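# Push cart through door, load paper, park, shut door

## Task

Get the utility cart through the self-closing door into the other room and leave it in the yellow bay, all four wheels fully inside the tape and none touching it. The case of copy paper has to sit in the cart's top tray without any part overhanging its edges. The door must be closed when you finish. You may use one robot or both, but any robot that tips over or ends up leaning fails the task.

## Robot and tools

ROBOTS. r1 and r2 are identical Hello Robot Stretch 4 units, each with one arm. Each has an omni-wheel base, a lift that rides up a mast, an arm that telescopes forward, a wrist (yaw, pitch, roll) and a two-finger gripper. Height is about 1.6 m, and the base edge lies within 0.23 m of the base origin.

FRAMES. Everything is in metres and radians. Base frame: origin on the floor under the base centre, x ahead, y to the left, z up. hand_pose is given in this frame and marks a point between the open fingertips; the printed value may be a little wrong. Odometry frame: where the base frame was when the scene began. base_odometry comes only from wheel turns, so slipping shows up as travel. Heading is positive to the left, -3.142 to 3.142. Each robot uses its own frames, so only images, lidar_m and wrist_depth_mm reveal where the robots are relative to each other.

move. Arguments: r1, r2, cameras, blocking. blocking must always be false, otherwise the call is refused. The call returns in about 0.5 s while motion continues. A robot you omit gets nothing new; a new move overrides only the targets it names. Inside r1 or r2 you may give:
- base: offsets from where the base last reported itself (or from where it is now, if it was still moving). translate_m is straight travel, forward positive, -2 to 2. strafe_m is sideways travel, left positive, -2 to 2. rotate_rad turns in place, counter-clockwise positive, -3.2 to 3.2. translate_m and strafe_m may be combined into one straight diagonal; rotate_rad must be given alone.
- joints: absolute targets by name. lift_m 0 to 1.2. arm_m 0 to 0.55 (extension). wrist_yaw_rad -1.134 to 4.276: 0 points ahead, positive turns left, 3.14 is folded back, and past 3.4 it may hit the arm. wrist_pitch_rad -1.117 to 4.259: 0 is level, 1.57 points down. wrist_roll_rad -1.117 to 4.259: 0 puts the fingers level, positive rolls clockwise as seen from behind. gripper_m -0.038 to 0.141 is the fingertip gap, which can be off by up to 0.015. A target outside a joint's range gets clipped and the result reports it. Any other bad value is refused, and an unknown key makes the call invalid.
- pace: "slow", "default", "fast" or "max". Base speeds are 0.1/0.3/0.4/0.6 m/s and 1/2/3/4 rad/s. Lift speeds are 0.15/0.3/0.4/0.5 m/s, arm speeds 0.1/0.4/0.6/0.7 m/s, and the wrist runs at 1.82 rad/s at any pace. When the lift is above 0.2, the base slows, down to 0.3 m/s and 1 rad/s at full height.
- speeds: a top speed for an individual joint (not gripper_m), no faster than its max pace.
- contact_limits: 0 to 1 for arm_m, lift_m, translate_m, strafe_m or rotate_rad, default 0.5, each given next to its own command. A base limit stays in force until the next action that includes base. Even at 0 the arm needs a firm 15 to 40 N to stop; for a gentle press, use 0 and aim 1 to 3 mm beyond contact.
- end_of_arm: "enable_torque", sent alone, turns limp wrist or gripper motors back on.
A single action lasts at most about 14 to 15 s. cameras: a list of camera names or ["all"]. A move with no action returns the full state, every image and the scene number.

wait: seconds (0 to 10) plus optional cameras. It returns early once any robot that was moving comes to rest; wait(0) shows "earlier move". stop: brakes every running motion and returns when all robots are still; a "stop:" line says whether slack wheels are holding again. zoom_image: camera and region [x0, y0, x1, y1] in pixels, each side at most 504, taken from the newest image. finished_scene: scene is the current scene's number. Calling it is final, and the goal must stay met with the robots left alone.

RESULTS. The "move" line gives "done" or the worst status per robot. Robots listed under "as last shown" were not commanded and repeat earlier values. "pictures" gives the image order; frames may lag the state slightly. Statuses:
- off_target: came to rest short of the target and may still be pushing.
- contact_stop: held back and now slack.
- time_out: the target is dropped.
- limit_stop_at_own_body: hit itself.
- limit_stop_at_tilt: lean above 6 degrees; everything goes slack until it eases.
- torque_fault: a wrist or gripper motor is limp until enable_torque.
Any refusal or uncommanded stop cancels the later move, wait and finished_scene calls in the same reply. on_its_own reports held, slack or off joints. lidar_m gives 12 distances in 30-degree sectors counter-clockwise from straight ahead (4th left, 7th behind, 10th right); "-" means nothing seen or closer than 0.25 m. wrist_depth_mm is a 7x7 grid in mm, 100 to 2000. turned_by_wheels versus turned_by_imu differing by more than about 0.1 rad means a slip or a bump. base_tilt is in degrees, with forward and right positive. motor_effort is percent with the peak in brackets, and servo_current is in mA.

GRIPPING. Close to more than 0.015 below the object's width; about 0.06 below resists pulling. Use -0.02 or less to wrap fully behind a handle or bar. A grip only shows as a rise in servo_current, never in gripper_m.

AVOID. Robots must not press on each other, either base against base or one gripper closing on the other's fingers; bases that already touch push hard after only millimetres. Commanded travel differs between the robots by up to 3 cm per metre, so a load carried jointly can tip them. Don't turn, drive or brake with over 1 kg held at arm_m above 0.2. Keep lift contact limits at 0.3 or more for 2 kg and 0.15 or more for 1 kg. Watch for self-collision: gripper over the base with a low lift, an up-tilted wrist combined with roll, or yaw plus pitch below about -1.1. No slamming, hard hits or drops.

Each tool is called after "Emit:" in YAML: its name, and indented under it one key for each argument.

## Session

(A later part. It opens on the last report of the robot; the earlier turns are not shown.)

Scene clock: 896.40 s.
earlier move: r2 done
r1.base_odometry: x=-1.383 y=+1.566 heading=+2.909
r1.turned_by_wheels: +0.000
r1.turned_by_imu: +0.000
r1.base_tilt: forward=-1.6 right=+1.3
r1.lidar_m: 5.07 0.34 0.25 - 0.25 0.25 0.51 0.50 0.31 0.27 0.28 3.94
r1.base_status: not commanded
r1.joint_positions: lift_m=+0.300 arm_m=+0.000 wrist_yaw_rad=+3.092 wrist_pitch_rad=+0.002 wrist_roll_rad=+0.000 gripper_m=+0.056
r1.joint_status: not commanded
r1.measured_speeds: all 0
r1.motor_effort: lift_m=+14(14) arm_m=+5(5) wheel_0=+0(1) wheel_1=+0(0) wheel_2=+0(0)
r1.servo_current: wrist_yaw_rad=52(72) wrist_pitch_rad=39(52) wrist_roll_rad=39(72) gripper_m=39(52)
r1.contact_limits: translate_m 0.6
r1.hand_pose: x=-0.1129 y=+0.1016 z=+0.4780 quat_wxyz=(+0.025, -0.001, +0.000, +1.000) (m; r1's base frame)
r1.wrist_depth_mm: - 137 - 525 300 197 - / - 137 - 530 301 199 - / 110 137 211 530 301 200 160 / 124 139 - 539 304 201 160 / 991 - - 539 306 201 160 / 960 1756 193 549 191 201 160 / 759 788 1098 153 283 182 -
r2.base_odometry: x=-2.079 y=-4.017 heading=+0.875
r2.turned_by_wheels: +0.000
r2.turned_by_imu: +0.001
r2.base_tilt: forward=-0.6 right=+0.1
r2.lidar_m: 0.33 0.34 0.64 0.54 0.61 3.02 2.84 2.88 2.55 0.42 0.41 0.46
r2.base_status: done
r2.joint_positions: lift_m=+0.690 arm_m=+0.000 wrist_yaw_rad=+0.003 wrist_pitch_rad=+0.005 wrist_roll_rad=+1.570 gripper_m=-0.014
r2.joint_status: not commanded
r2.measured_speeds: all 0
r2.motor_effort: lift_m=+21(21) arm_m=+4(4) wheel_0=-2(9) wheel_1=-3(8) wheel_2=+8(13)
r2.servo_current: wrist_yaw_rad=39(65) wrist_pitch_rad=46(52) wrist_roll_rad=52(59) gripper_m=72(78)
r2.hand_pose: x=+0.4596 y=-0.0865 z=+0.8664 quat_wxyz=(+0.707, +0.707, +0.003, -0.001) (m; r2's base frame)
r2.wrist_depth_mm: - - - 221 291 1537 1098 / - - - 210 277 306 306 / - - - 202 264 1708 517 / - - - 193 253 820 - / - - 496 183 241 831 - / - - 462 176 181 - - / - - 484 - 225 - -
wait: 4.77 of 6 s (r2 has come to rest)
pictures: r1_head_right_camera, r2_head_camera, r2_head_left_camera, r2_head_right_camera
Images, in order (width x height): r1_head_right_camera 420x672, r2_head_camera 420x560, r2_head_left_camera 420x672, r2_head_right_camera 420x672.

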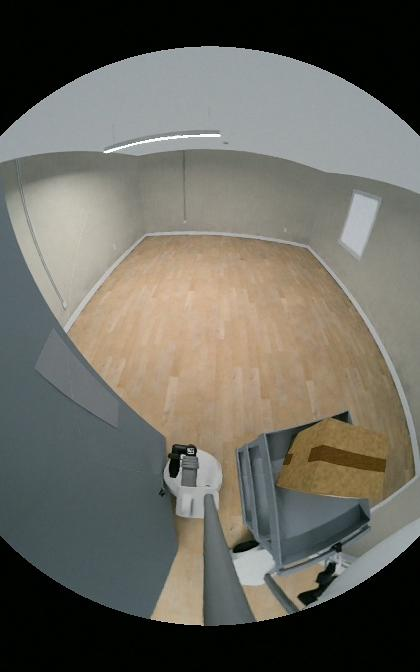

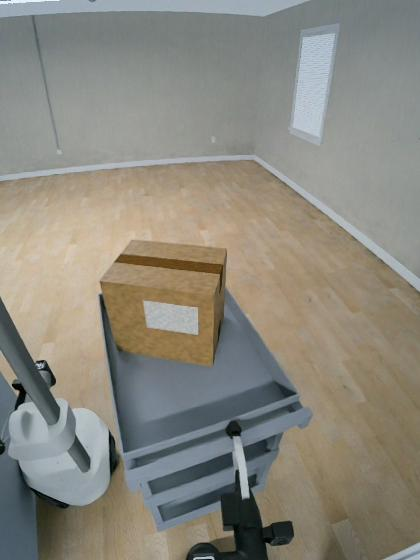

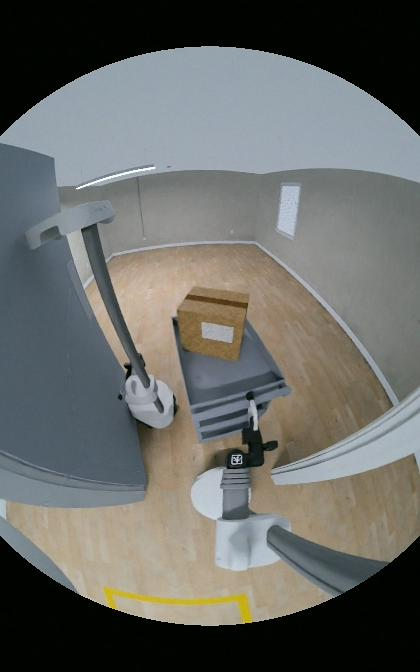

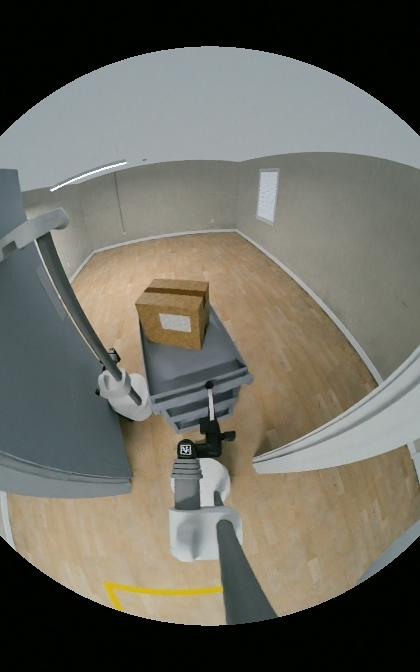

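Emit:
move:
  blocking: false
  r2: {"base":{"translate_m":-0.25,"strafe_m":-0.08},"pace":"slow"}

Emit:
wait:
  seconds: 6
  cameras: ["r2_head_left_camera","r2_head_camera","r1_head_right_camera","r2_head_right_camera"]

Scene clock: 903.30 s.
move: r2 moving
r1: as last shown
r1.lidar_m: 5.08 0.36 0.25 - 0.25 0.25 0.47 0.51 0.32 0.27 0.29 3.93
r1.servo_current: wrist_yaw_rad=59(59) wrist_pitch_rad=39(52) wrist_roll_rad=46(59) gripper_m=39(52)
r1.contact_limits: translate_m 0.6
r1.wrist_depth_mm: - 137 - 521 297 198 - / - 137 - 535 301 199 - / 110 137 211 530 303 200 160 / 125 139 - 535 304 200 160 / 976 - - 544 304 201 160 / 960 1808 194 549 191 200 160 / 759 778 1098 153 286 182 -
r2.base_odometry: x=-2.084 y=-4.029 heading=+0.876
r2.turned_by_wheels: +0.001
r2.turned_by_imu: +0.001
r2.base_tilt: forward=-0.7 right=+0.0
r2.lidar_m: 0.37 0.36 0.65 0.56 2.48 3.02 2.81 2.85 2.54 0.39 0.41 0.46
r2.base_status: translate_m moving; strafe_m moving
r2.joint_positions: lift_m=+0.690 arm_m=+0.000 wrist_yaw_rad=+0.004 wrist_pitch_rad=+0.005 wrist_roll_rad=+1.570 gripper_m=-0.014
r2.joint_status: not commanded
r2.measured_speeds: translate_m=-0.048 strafe_m=-0.016 rotate_rad=+0.003 lift_m=+0.000 arm_m=+0.000 wrist_yaw_rad=+0.012 wrist_pitch_rad=+0.000 wrist_roll_rad=+0.000
r2.motor_effort: lift_m=+21(21) arm_m=+4(4) wheel_0=+1(4) wheel_1=-8(8) wheel_2=+14(14)
r2.servo_current: wrist_yaw_rad=59(59) wrist_pitch_rad=46(52) wrist_roll_rad=33(72) gripper_m=72(78)
r2.hand_pose: x=+0.4597 y=-0.0861 z=+0.8664 quat_wxyz=(+0.707, +0.707, +0.003, +0.000) (m; r2's base frame)
r2.wrist_depth_mm: - - - 221 290 1499 1098 / - - - 208 278 304 304 / - - - 201 263 1708 521 / - - - 193 252 831 - / - - 492 183 241 842 - / - - 462 176 181 - - / - - 480 - 224 - -
pictures: none

Scene clock: 906.67 s.
earlier move: r2 done
r1.base_odometry: x=-1.383 y=+1.566 heading=+2.909
r1.turned_by_wheels: +0.000
r1.turned_by_imu: +0.000
r1.base_tilt: forward=-1.6 right=+1.3
r1.lidar_m: 5.09 0.34 0.25 - 0.25 0.25 0.49 0.35 0.25 0.32 2.87 3.93
r1.base_status: not commanded
r1.joint_positions: lift_m=+0.300 arm_m=+0.000 wrist_yaw_rad=+3.092 wrist_pitch_rad=+0.002 wrist_roll_rad=+0.000 gripper_m=+0.056
r1.joint_status: not commanded
r1.measured_speeds: all 0
r1.motor_effort: lift_m=+14(14) arm_m=+5(5) wheel_0=-1(2) wheel_1=+2(2) wheel_2=-1(2)
r1.servo_current: wrist_yaw_rad=39(72) wrist_pitch_rad=33(52) wrist_roll_rad=33(72) gripper_m=39(52)
r1.contact_limits: translate_m 0.6
r1.hand_pose: x=-0.1129 y=+0.1016 z=+0.4780 quat_wxyz=(+0.025, -0.001, +0.000, +1.000) (m; r1's base frame)
r1.wrist_depth_mm: - 137 - 525 297 197 - / - 137 - 535 301 199 - / 110 138 211 539 303 200 160 / 125 139 - 539 303 200 160 / 1229 - - 539 306 201 161 / 1042 1078 194 549 191 200 160 / - 163 1098 153 285 181 -
r2.base_odometry: x=-2.177 y=-4.260 heading=+0.876
r2.turned_by_wheels: +0.000
r2.turned_by_imu: +0.001
r2.base_tilt: forward=-0.7 right=+0.1
r2.lidar_m: 0.31 0.30 0.68 0.67 2.50 2.92 2.58 2.59 2.49 2.26 0.45 0.47
r2.base_status: done
r2.joint_positions: lift_m=+0.690 arm_m=+0.000 wrist_yaw_rad=+0.006 wrist_pitch_rad=+0.005 wrist_roll_rad=+1.570 gripper_m=-0.014
r2.joint_status: not commanded
r2.measured_speeds: all 0
r2.motor_effort: lift_m=+21(21) arm_m=+4(4) wheel_0=-1(6) wheel_1=-4(8) wheel_2=+8(15)
r2.servo_current: wrist_yaw_rad=65(65) wrist_pitch_rad=39(52) wrist_roll_rad=39(72) gripper_m=72(85)
r2.hand_pose: x=+0.4598 y=-0.0856 z=+0.8664 quat_wxyz=(+0.707, +0.707, +0.004, +0.000) (m; r2's base frame)
r2.wrist_depth_mm: - - - 268 - 1618 1138 / - - - 287 319 1464 1098 / - - - 220 296 1618 1182 / - - - 206 265 1661 530 / - - - 187 247 741 - / - - 445 174 180 - - / - 445 445 - 215 - -
wait: 3.37 of 6 s (r2 has come to rest)
pictures: r1_head_right_camera, r2_head_camera, r2_head_left_camera, r2_head_right_camera
Images, in order (width x height): r1_head_right_camera 420x672, r2_head_camera 420x560, r2_head_left_camera 420x672, r2_head_right_camera 420x672.

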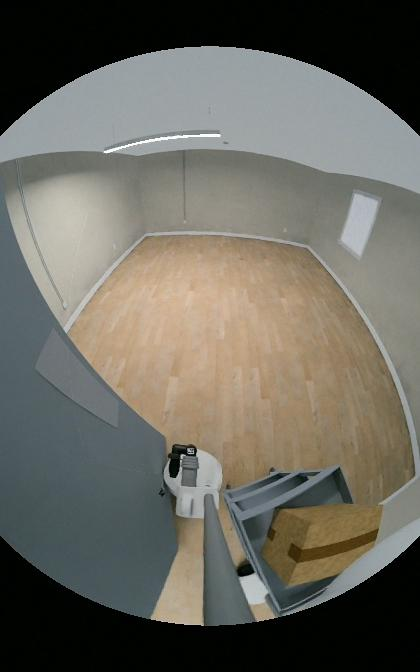

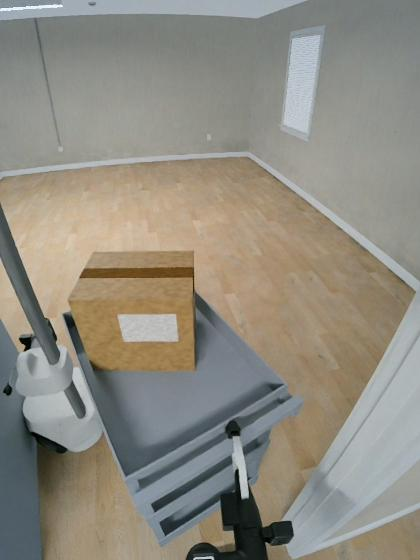

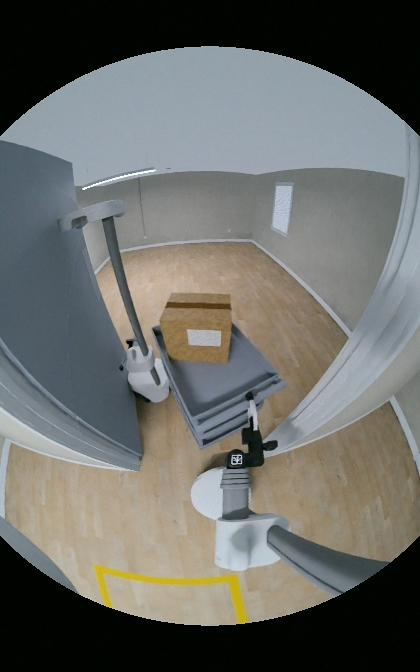

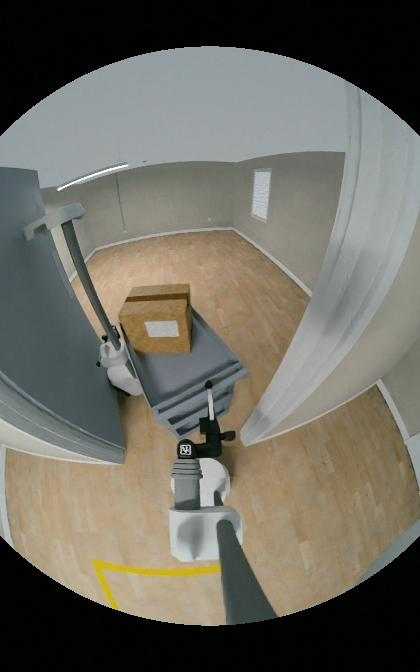

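Emit:
move:
  blocking: false
  r2: {"base":{"rotate_rad":0.2},"pace":"slow"}

Emit:
wait:
  seconds: 6
  cameras: ["r2_head_camera","r1_head_right_camera","r2_head_right_camera"]

Scene clock: 915.43 s.
move: r2 moving
r1: as last shown
r1.lidar_m: 5.08 0.33 0.25 - 0.25 0.25 0.50 0.34 0.25 0.29 2.86 3.95
r1.motor_effort: lift_m=+14(14) arm_m=+5(5) wheel_0=-2(2) wheel_1=+2(2) wheel_2=-1(2)
r1.servo_current: wrist_yaw_rad=46(59) wrist_pitch_rad=39(46) wrist_roll_rad=46(65) gripper_m=39(46)
r1.contact_limits: translate_m 0.6
r1.wrist_depth_mm: - 137 - 530 298 198 - / - 137 - 525 300 199 - / 110 137 212 539 303 200 160 / 125 139 - 535 303 200 160 / 1182 - - 544 304 201 160 / 960 1098 193 544 191 201 160 / - 152 1098 154 285 182 -
r2.base_odometry: x=-2.177 y=-4.261 heading=+0.996
r2.turned_by_wheels: +0.120
r2.turned_by_imu: +0.117
r2.base_tilt: forward=-0.7 right=+0.1
r2.lidar_m: 0.34 0.31 0.67 0.68 2.55 2.76 2.60 2.65 2.39 1.15 0.46 0.45
r2.base_status: rotate_rad moving
r2.joint_positions: lift_m=+0.690 arm_m=+0.000 wrist_yaw_rad=-0.015 wrist_pitch_rad=+0.005 wrist_roll_rad=+1.570 gripper_m=-0.014
r2.joint_status: not commanded
r2.measured_speeds: translate_m=+0.001 strafe_m=+0.000 rotate_rad=+0.415 lift_m=+0.000 arm_m=+0.000 wrist_yaw_rad=-0.025 wrist_pitch_rad=+0.000 wrist_roll_rad=+0.000
r2.motor_effort: lift_m=+21(21) arm_m=+4(4) wheel_0=-12(14) wheel_1=-7(8) wheel_2=-16(17)
r2.servo_current: wrist_yaw_rad=91(91) wrist_pitch_rad=46(46) wrist_roll_rad=39(52) gripper_m=72(72)
r2.hand_pose: x=+0.4580 y=-0.0917 z=+0.8664 quat_wxyz=(+0.707, +0.707, -0.003, -0.007) (m; r2's base frame)
r2.wrist_depth_mm: - - - 246 - 1708 1182 / - - - 285 300 315 1025 / - - - 266 274 1708 1182 / - - - 254 257 1808 - / - - 591 182 242 831 - / - 455 187 172 180 - - / - 459 459 - 215 - -
pictures: none

Scene clock: 916.20 s.
earlier move: r2 done
r1.base_odometry: x=-1.383 y=+1.566 heading=+2.909
r1.turned_by_wheels: +0.000
r1.turned_by_imu: +0.000
r1.base_tilt: forward=-1.6 right=+1.3
r1.lidar_m: 5.07 0.35 0.25 - 0.25 0.25 0.49 0.35 0.25 0.25 2.87 3.90
r1.base_status: not commanded
r1.joint_positions: lift_m=+0.300 arm_m=+0.000 wrist_yaw_rad=+3.092 wrist_pitch_rad=+0.002 wrist_roll_rad=+0.000 gripper_m=+0.056
r1.joint_status: not commanded
r1.measured_speeds: all 0
r1.motor_effort: lift_m=+14(14) arm_m=+5(5) wheel_0=-3(3) wheel_1=+4(4) wheel_2=+0(8)
r1.servo_current: wrist_yaw_rad=52(59) wrist_pitch_rad=39(46) wrist_roll_rad=52(72) gripper_m=46(46)
r1.contact_limits: translate_m 0.6
r1.hand_pose: x=-0.1129 y=+0.1016 z=+0.4780 quat_wxyz=(+0.025, -0.001, +0.000, +1.000) (m; r1's base frame)
r1.wrist_depth_mm: - 137 - 517 294 196 - / - 138 - 525 300 197 - / 111 138 211 525 300 198 159 / 128 142 - 530 301 199 159 / 707 - - 530 301 200 159 / 960 1160 193 535 191 200 166 / - 151 1118 153 282 181 -
r2.base_odometry: x=-2.177 y=-4.260 heading=+1.075
r2.turned_by_wheels: +0.079
r2.turned_by_imu: +0.077
r2.base_tilt: forward=-0.6 right=+0.1
r2.lidar_m: 0.36 0.37 0.64 0.91 2.62 2.69 2.60 2.70 2.34 0.83 0.41 0.43
r2.base_status: done
r2.joint_positions: lift_m=+0.690 arm_m=+0.000 wrist_yaw_rad=+0.001 wrist_pitch_rad=+0.005 wrist_roll_rad=+1.570 gripper_m=-0.014
r2.joint_status: not commanded
r2.measured_speeds: all 0
r2.motor_effort: lift_m=+21(21) arm_m=+3(4) wheel_0=+0(14) wheel_1=-4(8) wheel_2=-5(17)
r2.servo_current: wrist_yaw_rad=46(91) wrist_pitch_rad=46(52) wrist_roll_rad=46(52) gripper_m=72(78)
r2.hand_pose: x=+0.4594 y=-0.0871 z=+0.8664 quat_wxyz=(+0.707, +0.707, +0.002, -0.001) (m; r2's base frame)
r2.wrist_depth_mm: - - - 195 258 265 265 / - - - 190 254 1576 1182 / - - - 186 247 1756 - / - - 564 182 243 842 - / - - 469 179 237 831 - / - - 187 176 181 - - / - - - - 229 - -
wait: 0.77 of 6 s (r2 has come to rest)
pictures: r1_head_right_camera, r2_head_camera, r2_head_right_camera
Images, in order (width x height): r1_head_right_camera 420x672, r2_head_camera 420x560, r2_head_right_camera 420x672.

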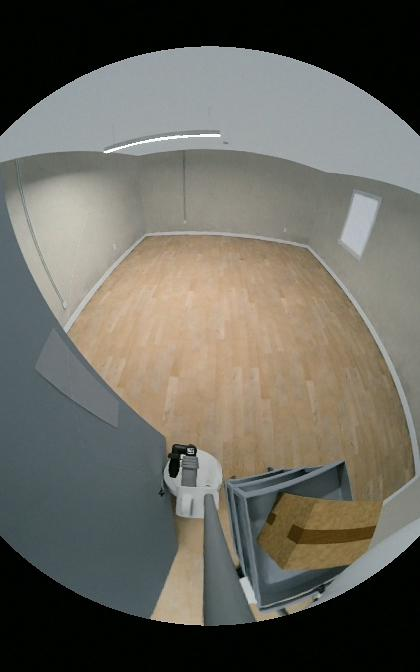

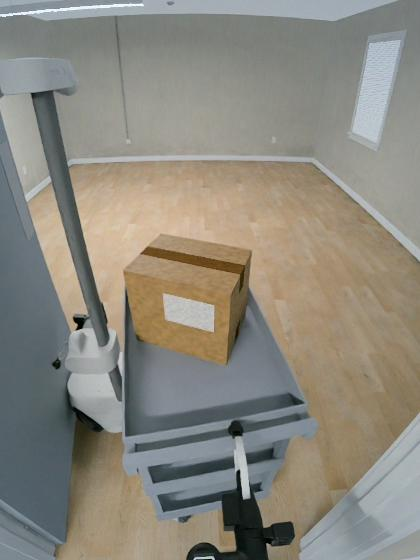

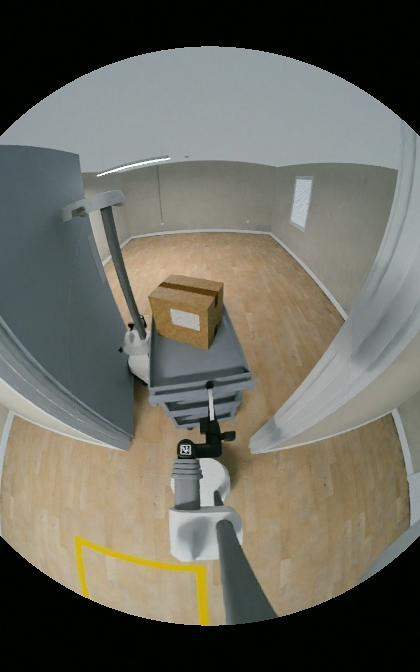

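Emit:
move:
  blocking: false
  r2: {"base":{"translate_m":-0.25,"strafe_m":0.04},"pace":"slow"}

Emit:
wait:
  seconds: 6
  cameras: ["r2_head_camera","r1_head_right_camera","r2_head_right_camera"]

Scene clock: 948.67 s.
move: r2 moving
r1: as last shown
r1.lidar_m: 5.09 0.34 0.25 - 0.25 0.25 0.47 0.36 0.25 0.25 2.86 3.93
r1.motor_effort: lift_m=+14(14) arm_m=+5(5) wheel_0=-3(3) wheel_1=+4(4) wheel_2=+0(0)
r1.servo_current: wrist_yaw_rad=26(72) wrist_pitch_rad=39(46) wrist_roll_rad=46(52) gripper_m=46(46)
r1.contact_limits: translate_m 0.6
r1.wrist_depth_mm: - 137 - 512 294 196 - / - 137 - 521 298 196 - / 111 138 211 525 300 198 159 / 128 141 - 530 301 199 159 / 1229 - - 535 303 198 159 / 991 1078 193 535 191 200 166 / 946 151 1138 153 283 180 -
r2.base_odometry: x=-2.185 y=-4.270 heading=+1.075
r2.turned_by_wheels: +0.000
r2.turned_by_imu: +0.001
r2.base_tilt: forward=-0.6 right=+0.0
r2.lidar_m: 0.38 0.38 0.64 0.99 2.61 2.71 2.58 2.72 2.32 0.88 0.46 0.44
r2.base_status: translate_m moving; strafe_m moving
r2.joint_positions: lift_m=+0.690 arm_m=+0.000 wrist_yaw_rad=+0.001 wrist_pitch_rad=+0.005 wrist_roll_rad=+1.570 gripper_m=-0.014
r2.joint_status: not commanded
r2.measured_speeds: translate_m=-0.049 strafe_m=+0.008 rotate_rad=-0.002 lift_m=+0.000 arm_m=+0.000 wrist_yaw_rad=+0.000 wrist_pitch_rad=+0.000 wrist_roll_rad=+0.000
r2.motor_effort: lift_m=+21(21) arm_m=-3(4) wheel_0=-6(8) wheel_1=-7(9) wheel_2=+13(13)
r2.servo_current: wrist_yaw_rad=46(52) wrist_pitch_rad=39(52) wrist_roll_rad=52(59) gripper_m=72(78)
r2.hand_pose: x=+0.4594 y=-0.0871 z=+0.8664 quat_wxyz=(+0.707, +0.707, +0.002, -0.001) (m; r2's base frame)
r2.wrist_depth_mm: - - - 191 255 263 264 / - - - 189 251 1537 1160 / - - - 185 246 1618 - / - - 549 181 242 842 - / - - 466 179 237 820 - / - - 187 176 182 - - / - - - - 230 - -
pictures: none

Scene clock: 951.97 s.
earlier move: r2 done
r1.base_odometry: x=-1.383 y=+1.566 heading=+2.909
r1.turned_by_wheels: +0.000
r1.turned_by_imu: +0.000
r1.base_tilt: forward=-1.6 right=+1.3
r1.lidar_m: 5.09 0.36 0.25 - 0.25 0.25 0.48 0.35 0.35 2.76 2.88 3.96
r1.base_status: not commanded
r1.joint_positions: lift_m=+0.300 arm_m=+0.000 wrist_yaw_rad=+3.092 wrist_pitch_rad=+0.002 wrist_roll_rad=+0.000 gripper_m=+0.056
r1.joint_status: not commanded
r1.measured_speeds: all 0
r1.motor_effort: lift_m=+14(14) arm_m=+5(5) wheel_0=-3(3) wheel_1=+4(5) wheel_2=+0(0)
r1.servo_current: wrist_yaw_rad=33(72) wrist_pitch_rad=52(52) wrist_roll_rad=65(72) gripper_m=46(46)
r1.contact_limits: translate_m 0.6
r1.hand_pose: x=-0.1129 y=+0.1016 z=+0.4780 quat_wxyz=(+0.025, -0.001, +0.000, +1.000) (m; r1's base frame)
r1.wrist_depth_mm: - 137 - 512 296 195 - / - 137 - 521 298 197 - / 111 138 211 530 300 198 159 / 128 142 - 530 301 199 159 / - - - 535 303 199 159 / 1756 1160 195 539 191 199 166 / - 152 1118 153 283 180 -
r2.base_odometry: x=-2.332 y=-4.461 heading=+1.075
r2.turned_by_wheels: +0.000
r2.turned_by_imu: +0.001
r2.base_tilt: forward=-0.7 right=+0.0
r2.lidar_m: 0.39 0.40 0.74 1.95 2.59 2.45 2.34 2.46 2.36 1.75 0.63 0.43
r2.base_status: done
r2.joint_positions: lift_m=+0.690 arm_m=+0.000 wrist_yaw_rad=+0.002 wrist_pitch_rad=+0.005 wrist_roll_rad=+1.570 gripper_m=-0.014
r2.joint_status: not commanded
r2.measured_speeds: all 0
r2.motor_effort: lift_m=+21(21) arm_m=-3(4) wheel_0=-2(11) wheel_1=-5(9) wheel_2=+7(14)
r2.servo_current: wrist_yaw_rad=46(59) wrist_pitch_rad=46(52) wrist_roll_rad=46(65) gripper_m=72(78)
r2.hand_pose: x=+0.4594 y=-0.0870 z=+0.8664 quat_wxyz=(+0.707, +0.707, +0.002, -0.001) (m; r2's base frame)
r2.wrist_depth_mm: - - - 174 235 253 251 / - - - 175 235 1661 1098 / - - 634 174 235 788 - / - - 480 175 236 831 - / - - 488 175 235 842 - / - - 187 175 181 - - / - 960 603 - 236 - -
wait: 3.30 of 6 s (r2 has come to rest)
pictures: r1_head_right_camera, r2_head_camera, r2_head_right_camera
Images, in order (width x height): r1_head_right_camera 420x672, r2_head_camera 420x560, r2_head_right_camera 420x672.

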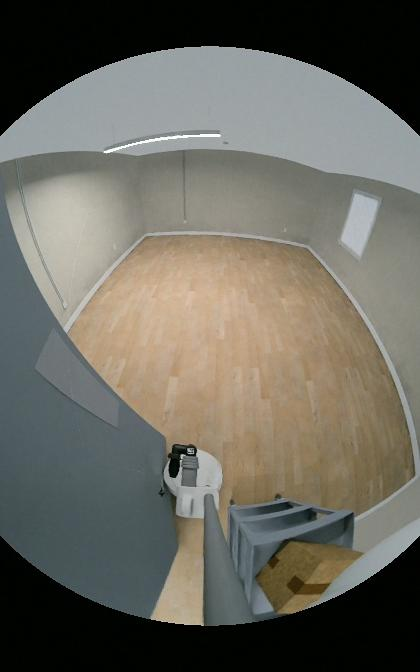

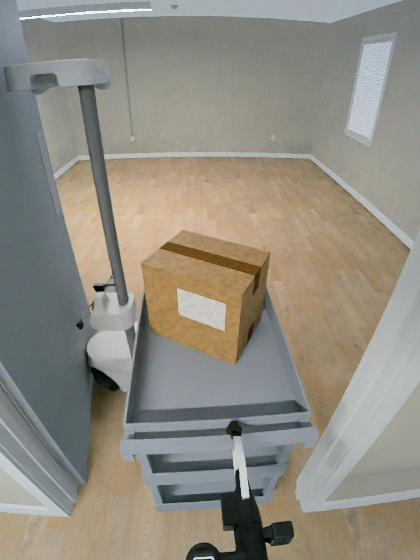

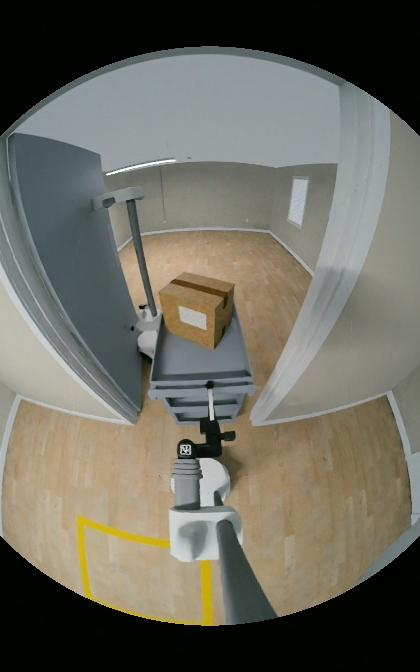

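Emit:
move:
  blocking: false
  r2: {"base":{"translate_m":-0.3,"strafe_m":0.08},"pace":"slow"}

Emit:
wait:
  seconds: 6
  cameras: ["r2_head_camera","r1_head_right_camera","r2_head_right_camera"]

Scene clock: 957.47 s.
move: r2 moving
r1: as last shown
r1.base_tilt: forward=-1.6 right=+1.2
r1.lidar_m: 5.07 0.34 0.25 - 0.25 0.25 0.49 0.35 0.35 2.78 2.86 3.94
r1.motor_effort: lift_m=+14(14) arm_m=+5(5) wheel_0=-3(3) wheel_1=+4(4) wheel_2=+0(0)
r1.servo_current: wrist_yaw_rad=39(52) wrist_pitch_rad=33(46) wrist_roll_rad=39(59) gripper_m=39(46)
r1.contact_limits: translate_m 0.6
r1.wrist_depth_mm: - 137 - 525 296 196 - / - 137 - 525 298 196 - / 111 138 211 525 300 198 158 / 128 141 - 525 301 200 159 / - - - 535 301 200 159 / 1708 1205 194 530 190 199 166 / - 152 1118 153 282 181 -
r2.base_odometry: x=-2.340 y=-4.470 heading=+1.075
r2.turned_by_wheels: +0.000
r2.turned_by_imu: +0.000
r2.base_tilt: forward=-0.7 right=+0.1
r2.lidar_m: 0.40 0.43 0.73 2.00 2.53 2.43 2.34 2.42 2.36 1.77 0.66 0.43
r2.base_status: translate_m moving; strafe_m moving
r2.joint_positions: lift_m=+0.690 arm_m=+0.000 wrist_yaw_rad=+0.002 wrist_pitch_rad=+0.005 wrist_roll_rad=+1.570 gripper_m=-0.014
r2.joint_status: not commanded
r2.measured_speeds: translate_m=-0.050 strafe_m=+0.014 rotate_rad=-0.001 lift_m=+0.000 arm_m=+0.000 wrist_yaw_rad=+0.000 wrist_pitch_rad=+0.000 wrist_roll_rad=+0.000
r2.motor_effort: lift_m=+21(21) arm_m=-3(4) wheel_0=-5(12) wheel_1=-7(8) wheel_2=+12(14)
r2.servo_current: wrist_yaw_rad=39(52) wrist_pitch_rad=52(52) wrist_roll_rad=52(65) gripper_m=72(78)
r2.hand_pose: x=+0.4594 y=-0.0870 z=+0.8664 quat_wxyz=(+0.707, +0.707, +0.002, -0.001) (m; r2's base frame)
r2.wrist_depth_mm: - - - 174 234 255 253 / - - - 174 235 1661 1098 / - - 627 174 236 798 - / - - 473 175 235 831 - / - - 484 175 235 831 - / - - 187 175 182 - - / - 946 591 - 236 - -
pictures: none

Scene clock: 961.33 s.
earlier move: r2 done
r1.base_odometry: x=-1.383 y=+1.566 heading=+2.909
r1.turned_by_wheels: +0.000
r1.turned_by_imu: +0.000
r1.base_tilt: forward=-1.6 right=+1.3
r1.lidar_m: 5.08 0.34 0.25 - 0.25 0.25 0.51 0.56 0.75 2.74 2.89 3.94
r1.base_status: not commanded
r1.joint_positions: lift_m=+0.300 arm_m=+0.000 wrist_yaw_rad=+3.092 wrist_pitch_rad=+0.002 wrist_roll_rad=+0.000 gripper_m=+0.056
r1.joint_status: not commanded
r1.measured_speeds: all 0
r1.motor_effort: lift_m=+14(14) arm_m=+5(5) wheel_0=-3(3) wheel_1=+4(5) wheel_2=+0(0)
r1.servo_current: wrist_yaw_rad=59(72) wrist_pitch_rad=46(52) wrist_roll_rad=59(72) gripper_m=39(52)
r1.contact_limits: translate_m 0.6
r1.hand_pose: x=-0.1129 y=+0.1016 z=+0.4780 quat_wxyz=(+0.025, -0.001, +0.000, +1.000) (m; r1's base frame)
r1.wrist_depth_mm: - 137 - 517 296 196 - / - 137 - 521 297 197 - / 111 138 211 525 301 199 159 / 128 141 - 525 300 199 159 / - - - 535 300 200 160 / - - 193 539 191 200 166 / - 151 1118 153 285 181 -
r2.base_odometry: x=-2.545 y=-4.686 heading=+1.074
r2.turned_by_wheels: -0.001
r2.turned_by_imu: -0.001
r2.base_tilt: forward=-0.6 right=+0.1
r2.lidar_m: 0.36 0.45 1.09 2.37 2.47 2.12 2.03 2.13 2.44 2.36 1.09 0.41
r2.base_status: done
r2.joint_positions: lift_m=+0.690 arm_m=+0.000 wrist_yaw_rad=-0.001 wrist_pitch_rad=+0.005 wrist_roll_rad=+1.570 gripper_m=-0.014
r2.joint_status: not commanded
r2.measured_speeds: all 0
r2.motor_effort: lift_m=+21(21) arm_m=-3(4) wheel_0=-7(12) wheel_1=-6(8) wheel_2=+3(14)
r2.servo_current: wrist_yaw_rad=46(59) wrist_pitch_rad=46(52) wrist_roll_rad=39(65) gripper_m=78(78)
r2.hand_pose: x=+0.4592 y=-0.0878 z=+0.8664 quat_wxyz=(+0.707, +0.707, +0.001, -0.002) (m; r2's base frame)
r2.wrist_depth_mm: - - - 158 216 1464 1160 / - - - 161 220 1397 - / - - 521 165 224 - - / - - 459 167 229 831 - / - - 517 171 234 842 - / - 1255 186 175 181 - - / - 128 - - 242 - -
wait: 3.87 of 6 s (r2 has come to rest)
pictures: r1_head_right_camera, r2_head_camera, r2_head_right_camera
Images, in order (width x height): r1_head_right_camera 420x672, r2_head_camera 420x560, r2_head_right_camera 420x672.

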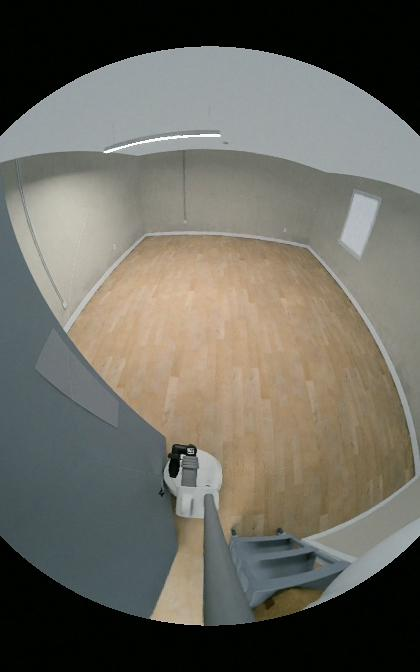

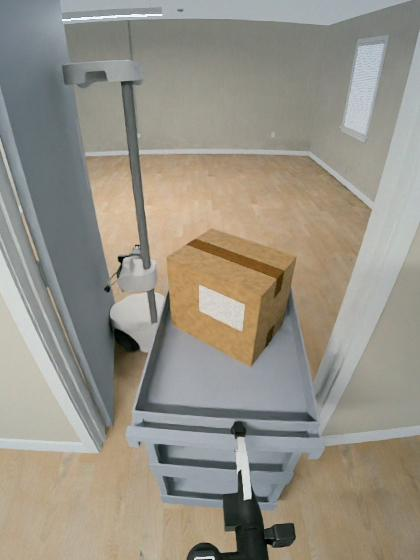

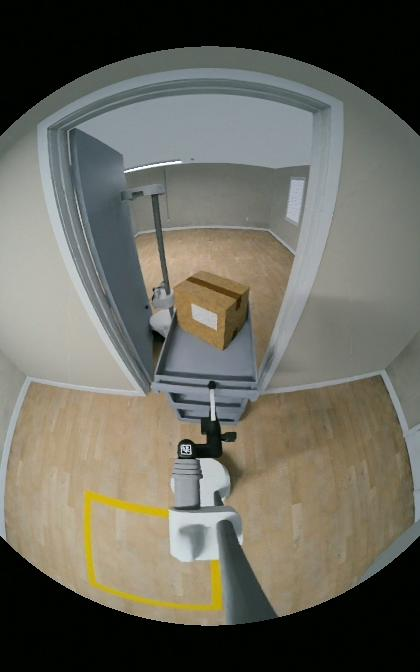

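Emit:
move:
  blocking: false
  r2: {"base":{"translate_m":-0.4,"strafe_m":0.12},"pace":"slow"}

Emit:
wait:
  seconds: 6
  cameras: ["r2_head_camera","r2_head_left_camera","r2_head_right_camera"]

Scene clock: 969.53 s.
move: r2 moving
r1: as last shown
r1.lidar_m: 5.07 0.34 0.25 - 0.25 0.25 0.51 0.57 0.77 2.76 2.89 3.91
r1.motor_effort: lift_m=+14(14) arm_m=+4(5) wheel_0=-3(3) wheel_1=+4(4) wheel_2=+0(0)
r1.servo_current: wrist_yaw_rad=52(59) wrist_pitch_rad=46(46) wrist_roll_rad=46(59) gripper_m=39(52)
r1.contact_limits: translate_m 0.6
r1.wrist_depth_mm: - 137 - 521 294 196 - / - 138 - 517 297 198 - / 111 138 211 525 300 198 159 / 128 141 - 530 301 200 159 / - - - 535 301 200 159 / 1205 - 193 539 191 200 166 / - 151 1098 153 283 181 -
r2.base_odometry: x=-2.554 y=-4.696 heading=+1.073
r2.turned_by_wheels: -0.001
r2.turned_by_imu: +0.000
r2.base_tilt: forward=-0.6 right=+0.1
r2.lidar_m: 0.41 0.44 1.15 2.38 2.48 2.10 2.02 2.12 2.44 2.34 1.11 0.42
r2.base_status: translate_m moving; strafe_m moving
r2.joint_positions: lift_m=+0.690 arm_m=+0.000 wrist_yaw_rad=-0.001 wrist_pitch_rad=+0.005 wrist_roll_rad=+1.570 gripper_m=-0.014
r2.joint_status: not commanded
r2.measured_speeds: translate_m=-0.050 strafe_m=+0.014 rotate_rad=-0.003 lift_m=+0.000 arm_m=+0.000 wrist_yaw_rad=+0.000 wrist_pitch_rad=+0.000 wrist_roll_rad=+0.000
r2.motor_effort: lift_m=+21(21) arm_m=-3(4) wheel_0=-15(15) wheel_1=-7(8) wheel_2=+8(10)
r2.servo_current: wrist_yaw_rad=46(59) wrist_pitch_rad=46(46) wrist_roll_rad=46(59) gripper_m=72(78)
r2.hand_pose: x=+0.4592 y=-0.0878 z=+0.8664 quat_wxyz=(+0.707, +0.707, +0.001, -0.002) (m; r2's base frame)
r2.wrist_depth_mm: - - - 158 215 1464 1160 / - - - 161 220 1366 - / - - 521 165 223 - - / - - 459 167 229 820 - / - - 525 171 234 842 - / - - 186 175 182 - - / - 128 - - 243 - -
pictures: none

Scene clock: 974.43 s.
earlier move: r2 done
r1.base_odometry: x=-1.383 y=+1.566 heading=+2.909
r1.turned_by_wheels: +0.000
r1.turned_by_imu: +0.000
r1.base_tilt: forward=-1.6 right=+1.3
r1.lidar_m: 5.08 0.36 0.25 - 0.25 0.25 0.51 0.93 1.14 2.77 2.89 3.92
r1.base_status: not commanded
r1.joint_positions: lift_m=+0.300 arm_m=+0.000 wrist_yaw_rad=+3.092 wrist_pitch_rad=+0.002 wrist_roll_rad=+0.000 gripper_m=+0.056
r1.joint_status: not commanded
r1.measured_speeds: all 0
r1.motor_effort: lift_m=+14(14) arm_m=+4(5) wheel_0=-3(4) wheel_1=+4(5) wheel_2=+0(0)
r1.servo_current: wrist_yaw_rad=33(72) wrist_pitch_rad=39(52) wrist_roll_rad=46(72) gripper_m=39(52)
r1.contact_limits: translate_m 0.6
r1.hand_pose: x=-0.1129 y=+0.1016 z=+0.4780 quat_wxyz=(+0.025, -0.001, +0.000, +1.000) (m; r1's base frame)
r1.wrist_depth_mm: - 137 - 517 297 196 - / - 137 - 517 298 197 - / 111 138 211 525 298 198 159 / 128 142 1537 525 301 198 159 / - - - 535 303 199 160 / - - 192 539 191 200 166 / 1160 976 1098 153 282 181 -
r2.base_odometry: x=-2.841 y=-4.980 heading=+1.074
r2.turned_by_wheels: +0.000
r2.turned_by_imu: -0.001
r2.base_tilt: forward=-0.6 right=+0.1
r2.lidar_m: 0.43 0.50 1.68 2.25 2.35 1.73 1.63 1.73 2.37 2.46 1.67 0.40
r2.base_status: done
r2.joint_positions: lift_m=+0.690 arm_m=+0.000 wrist_yaw_rad=-0.002 wrist_pitch_rad=+0.005 wrist_roll_rad=+1.570 gripper_m=-0.014
r2.joint_status: not commanded
r2.measured_speeds: all 0
r2.motor_effort: lift_m=+21(21) arm_m=-3(4) wheel_0=-5(15) wheel_1=-4(9) wheel_2=+4(10)
r2.servo_current: wrist_yaw_rad=59(65) wrist_pitch_rad=39(52) wrist_roll_rad=46(59) gripper_m=72(78)
r2.hand_pose: x=+0.4591 y=-0.0880 z=+0.8664 quat_wxyz=(+0.707, +0.707, +0.001, -0.003) (m; r2's base frame)
r2.wrist_depth_mm: - - 559 132 186 - - / - - 480 137 195 - - / - 442 442 145 206 - - / - - 504 154 217 - - / - - 627 163 231 - - / - - 186 171 180 - - / - 137 - - 259 - 484
wait: 4.90 of 6 s (r2 has come to rest)
pictures: r2_head_camera, r2_head_left_camera, r2_head_right_camera
Images, in order (width x height): r2_head_camera 420x560, r2_head_left_camera 420x672, r2_head_right_camera 420x672.

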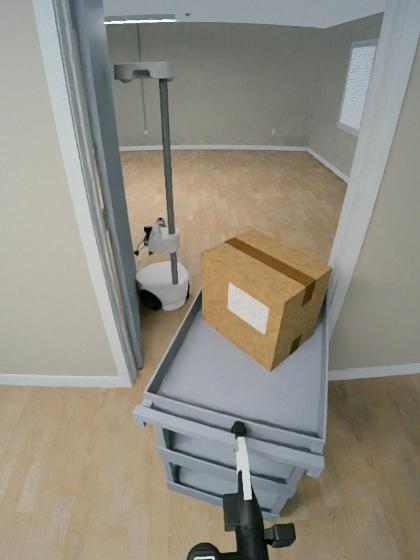

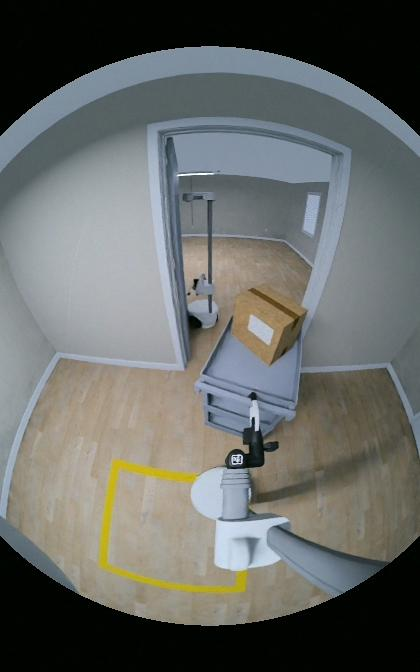

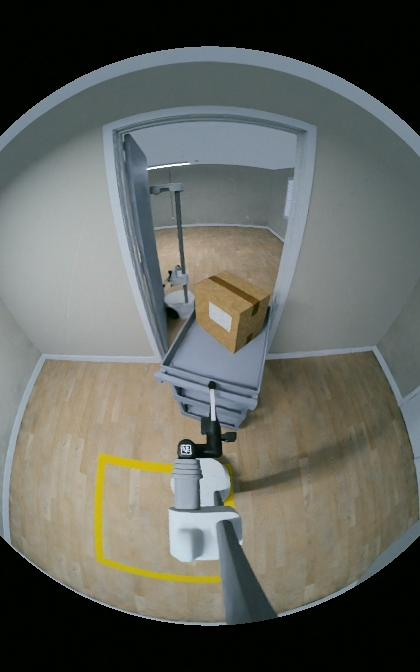

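Emit:
move:
  blocking: false
  r2: {"base":{"translate_m":-0.45},"pace":"slow"}

Emit:
wait:
  seconds: 7
  cameras: ["r2_head_camera","r2_head_left_camera","r2_head_right_camera"]

Scene clock: 982.53 s.
move: r2 moving
r1: as last shown
r1.lidar_m: 5.10 0.35 0.25 - 0.25 0.25 0.49 0.93 1.13 2.75 2.87 3.98
r1.motor_effort: lift_m=+14(14) arm_m=+5(5) wheel_0=-3(3) wheel_1=+4(4) wheel_2=+0(0)
r1.servo_current: wrist_yaw_rad=59(78) wrist_pitch_rad=39(46) wrist_roll_rad=33(59) gripper_m=46(46)
r1.contact_limits: translate_m 0.6
r1.wrist_depth_mm: - 137 - 517 294 197 - / - 137 - 521 298 197 - / 111 138 211 530 298 198 159 / 128 142 1464 530 301 199 159 / - - - 530 303 200 159 / - - 192 539 191 200 166 / 1182 976 1098 153 282 181 -
r2.base_odometry: x=-2.847 y=-4.991 heading=+1.073
r2.turned_by_wheels: +0.000
r2.turned_by_imu: +0.000
r2.base_tilt: forward=-0.7 right=+0.0
r2.lidar_m: 0.42 0.49 1.69 2.25 2.30 1.72 1.63 1.71 2.39 2.46 1.67 0.40
r2.base_status: translate_m moving
r2.joint_positions: lift_m=+0.690 arm_m=+0.000 wrist_yaw_rad=-0.002 wrist_pitch_rad=+0.005 wrist_roll_rad=+1.570 gripper_m=-0.014
r2.joint_status: not commanded
r2.measured_speeds: translate_m=-0.048 strafe_m=+0.000 rotate_rad=+0.001 lift_m=+0.000 arm_m=+0.000 wrist_yaw_rad=+0.000 wrist_pitch_rad=+0.000 wrist_roll_rad=+0.000
r2.motor_effort: lift_m=+21(21) arm_m=-4(4) wheel_0=-9(11) wheel_1=-7(7) wheel_2=+9(10)
r2.servo_current: wrist_yaw_rad=59(59) wrist_pitch_rad=46(52) wrist_roll_rad=46(65) gripper_m=65(72)
r2.hand_pose: x=+0.4591 y=-0.0880 z=+0.8664 quat_wxyz=(+0.707, +0.707, +0.001, -0.003) (m; r2's base frame)
r2.wrist_depth_mm: - - 549 132 185 - - / - - 480 136 195 - - / - 452 439 145 207 - - / - - 512 154 217 - - / - - 634 163 229 - - / - - 186 172 181 - - / - - - - 259 - 484
pictures: none

Scene clock: 987.80 s.
earlier move: r2 done
r1.base_odometry: x=-1.383 y=+1.566 heading=+2.909
r1.turned_by_wheels: +0.000
r1.turned_by_imu: +0.000
r1.base_tilt: forward=-1.6 right=+1.3
r1.lidar_m: 5.09 0.36 0.25 - 0.25 0.25 0.47 1.36 1.12 2.76 2.88 3.92
r1.base_status: not commanded
r1.joint_positions: lift_m=+0.300 arm_m=+0.000 wrist_yaw_rad=+3.092 wrist_pitch_rad=+0.002 wrist_roll_rad=+0.000 gripper_m=+0.056
r1.joint_status: not commanded
r1.measured_speeds: all 0
r1.motor_effort: lift_m=+14(14) arm_m=+5(5) wheel_0=-3(4) wheel_1=+4(5) wheel_2=+0(0)
r1.servo_current: wrist_yaw_rad=59(78) wrist_pitch_rad=39(52) wrist_roll_rad=26(78) gripper_m=52(52)
r1.contact_limits: translate_m 0.6
r1.hand_pose: x=-0.1129 y=+0.1016 z=+0.4780 quat_wxyz=(+0.025, -0.001, +0.000, +1.000) (m; r1's base frame)
r1.wrist_depth_mm: - 137 - 512 296 197 - / - 137 - 521 298 196 - / 111 137 211 530 300 198 159 / 128 141 298 530 303 199 159 / - - - 539 303 199 159 / 1756 1618 192 539 191 200 166 / 1229 1098 1118 153 282 180 -
r2.base_odometry: x=-3.055 y=-5.376 heading=+1.074
r2.turned_by_wheels: +0.000
r2.turned_by_imu: +0.002
r2.base_tilt: forward=-0.7 right=+0.1
r2.lidar_m: 0.44 0.54 2.30 2.28 1.72 1.26 1.19 1.24 1.74 2.46 2.28 0.38
r2.base_status: done
r2.joint_positions: lift_m=+0.690 arm_m=+0.000 wrist_yaw_rad=+0.000 wrist_pitch_rad=+0.005 wrist_roll_rad=+1.570 gripper_m=-0.014
r2.joint_status: not commanded
r2.measured_speeds: all 0
r2.motor_effort: lift_m=+21(21) arm_m=-3(4) wheel_0=-2(11) wheel_1=-4(9) wheel_2=+6(12)
r2.servo_current: wrist_yaw_rad=33(59) wrist_pitch_rad=39(52) wrist_roll_rad=52(72) gripper_m=72(78)
r2.hand_pose: x=+0.4593 y=-0.0874 z=+0.8664 quat_wxyz=(+0.707, +0.707, +0.002, -0.002) (m; r2's base frame)
r2.wrist_depth_mm: - 508 517 123 177 - - / - 462 449 129 187 - - / - 449 433 139 200 - - / - - 530 148 213 - - / - - - 157 229 - - / 1808 - 184 170 181 574 - / - 118 - - - - 473
wait: 5.27 of 7 s (r2 has come to rest)
pictures: r2_head_camera, r2_head_left_camera, r2_head_right_camera
Images, in order (width x height): r2_head_camera 420x560, r2_head_left_camera 420x672, r2_head_right_camera 420x672.

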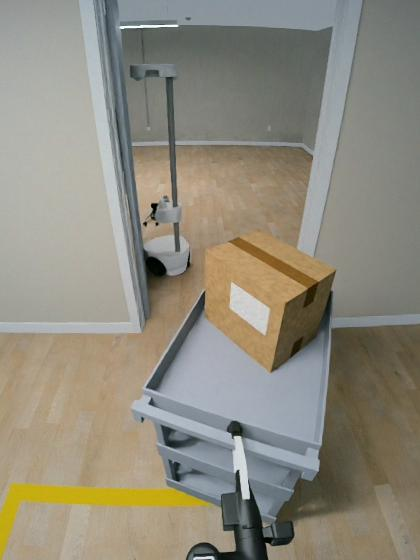

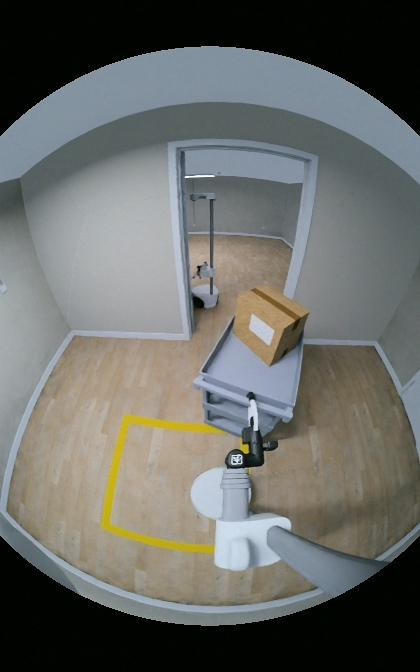

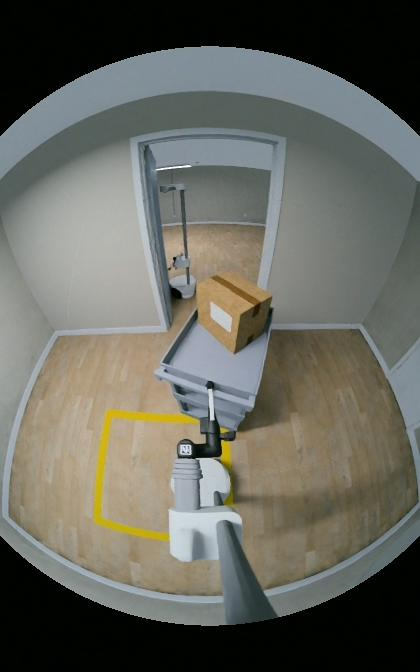

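Emit:
move:
  blocking: false
  r2: {"base":{"translate_m":-0.3,"strafe_m":0.45},"pace":"slow"}

Emit:
wait:
  seconds: 8
  cameras: ["r2_head_camera","r2_head_left_camera","r2_head_right_camera"]

Scene clock: 997.70 s.
move: r2 moving
r1: as last shown
r1.lidar_m: 5.09 0.35 0.25 - 0.25 0.25 0.50 1.39 1.14 2.76 2.86 3.93
r1.motor_effort: lift_m=+14(14) arm_m=+4(5) wheel_0=-3(3) wheel_1=+4(4) wheel_2=+0(0)
r1.servo_current: wrist_yaw_rad=52(52) wrist_pitch_rad=39(52) wrist_roll_rad=46(59) gripper_m=39(46)
r1.contact_limits: translate_m 0.6
r1.wrist_depth_mm: - 137 - 521 294 196 - / - 137 - 521 297 198 - / 111 138 211 525 300 198 159 / 128 142 297 525 301 198 159 / - - - 539 301 200 159 / 1756 1576 192 535 191 200 166 / 1255 1078 1118 153 282 181 -
r2.base_odometry: x=-3.068 y=-5.377 heading=+1.074
r2.turned_by_wheels: +0.000
r2.turned_by_imu: +0.001
r2.base_tilt: forward=-0.7 right=+0.1
r2.lidar_m: 0.43 0.51 2.35 2.26 1.67 1.26 1.19 1.25 1.72 2.45 2.31 0.38
r2.base_status: translate_m moving; strafe_m moving
r2.joint_positions: lift_m=+0.690 arm_m=+0.000 wrist_yaw_rad=+0.000 wrist_pitch_rad=+0.005 wrist_roll_rad=+1.570 gripper_m=-0.014
r2.joint_status: not commanded
r2.measured_speeds: translate_m=-0.028 strafe_m=+0.041 rotate_rad=-0.005 lift_m=+0.000 arm_m=+0.000 wrist_yaw_rad=-0.001 wrist_pitch_rad=+0.000 wrist_roll_rad=+0.000
r2.motor_effort: lift_m=+21(21) arm_m=-3(4) wheel_0=-5(13) wheel_1=+5(7) wheel_2=+7(9)
r2.servo_current: wrist_yaw_rad=33(52) wrist_pitch_rad=46(52) wrist_roll_rad=59(59) gripper_m=65(72)
r2.hand_pose: x=+0.4593 y=-0.0874 z=+0.8664 quat_wxyz=(+0.707, +0.707, +0.002, -0.002) (m; r2's base frame)
r2.wrist_depth_mm: - - 517 124 178 - - / - 469 459 131 189 - - / - 445 436 141 203 - - / - - 525 149 216 - - / - - - 160 230 - - / - - 185 170 181 - - / - - - - - - 473
pictures: none

Scene clock: 1003.90 s.
earlier move: r2 done
r1.base_odometry: x=-1.383 y=+1.566 heading=+2.909
r1.turned_by_wheels: +0.000
r1.turned_by_imu: +0.000
r1.base_tilt: forward=-1.6 right=+1.3
r1.lidar_m: 5.07 0.34 0.25 - 0.25 0.25 0.48 3.82 1.15 2.76 2.87 3.94
r1.base_status: not commanded
r1.joint_positions: lift_m=+0.300 arm_m=+0.000 wrist_yaw_rad=+3.092 wrist_pitch_rad=+0.002 wrist_roll_rad=+0.000 gripper_m=+0.056
r1.joint_status: not commanded
r1.measured_speeds: all 0
r1.motor_effort: lift_m=+14(14) arm_m=+5(5) wheel_0=-2(4) wheel_1=+4(5) wheel_2=+0(0)
r1.servo_current: wrist_yaw_rad=39(72) wrist_pitch_rad=46(52) wrist_roll_rad=59(65) gripper_m=39(46)
r1.contact_limits: translate_m 0.6
r1.hand_pose: x=-0.1129 y=+0.1016 z=+0.4780 quat_wxyz=(+0.025, -0.001, +0.000, +1.000) (m; r1's base frame)
r1.wrist_depth_mm: - 137 - 517 293 196 - / - 137 - 525 296 198 - / 111 138 211 525 300 198 159 / 128 141 296 530 301 199 158 / - - - 715 301 200 159 / 1756 1756 194 539 190 200 166 / 1255 1098 1138 153 282 181 -
r2.base_odometry: x=-3.594 y=-5.425 heading=+1.073
r2.turned_by_wheels: -0.001
r2.turned_by_imu: -0.003
r2.base_tilt: forward=-0.7 right=+0.1
r2.lidar_m: 0.47 2.00 1.91 1.80 1.28 0.96 0.89 0.94 1.28 2.90 0.46 0.33
r2.base_status: done
r2.joint_positions: lift_m=+0.690 arm_m=+0.000 wrist_yaw_rad=-0.009 wrist_pitch_rad=+0.005 wrist_roll_rad=+1.570 gripper_m=-0.014
r2.joint_status: not commanded
r2.measured_speeds: all 0
r2.motor_effort: lift_m=+21(21) arm_m=-3(4) wheel_0=-10(15) wheel_1=+2(7) wheel_2=+1(9)
r2.servo_current: wrist_yaw_rad=52(72) wrist_pitch_rad=39(59) wrist_roll_rad=46(65) gripper_m=72(78)
r2.hand_pose: x=+0.4585 y=-0.0901 z=+0.8664 quat_wxyz=(+0.707, +0.707, -0.001, -0.005) (m; r2's base frame)
r2.wrist_depth_mm: 1661 - - - - - - / 1661 - - - - - - / 1661 - - - - - - / 1661 - - - - - - / - - - - - - 477 / - - 172 - - 430 1138 / - 121 - - - - 1182
wait: 6.20 of 8 s (r2 has come to rest)
pictures: r2_head_camera, r2_head_left_camera, r2_head_right_camera
Images, in order (width x height): r2_head_camera 420x560, r2_head_left_camera 420x672, r2_head_right_camera 420x672.

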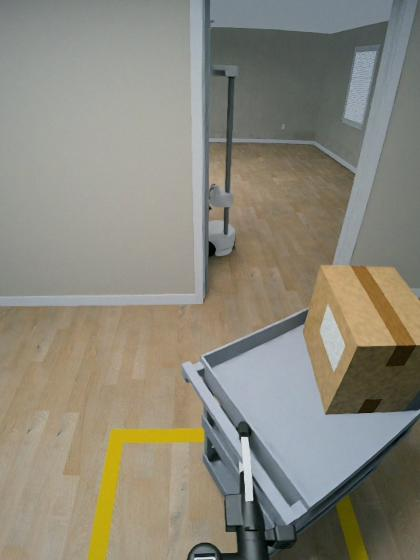

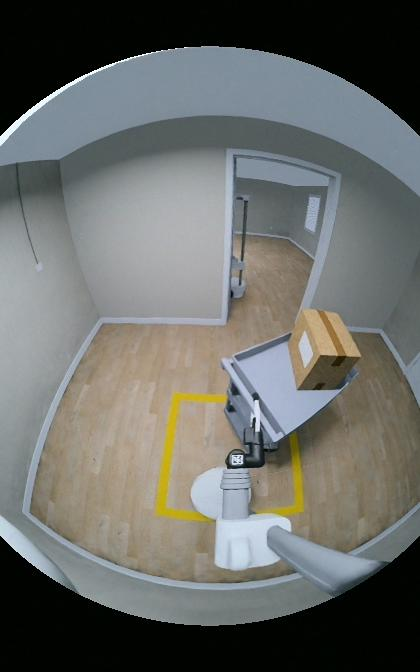

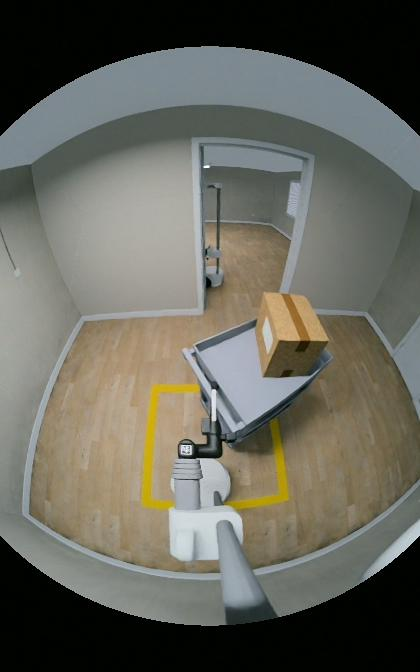

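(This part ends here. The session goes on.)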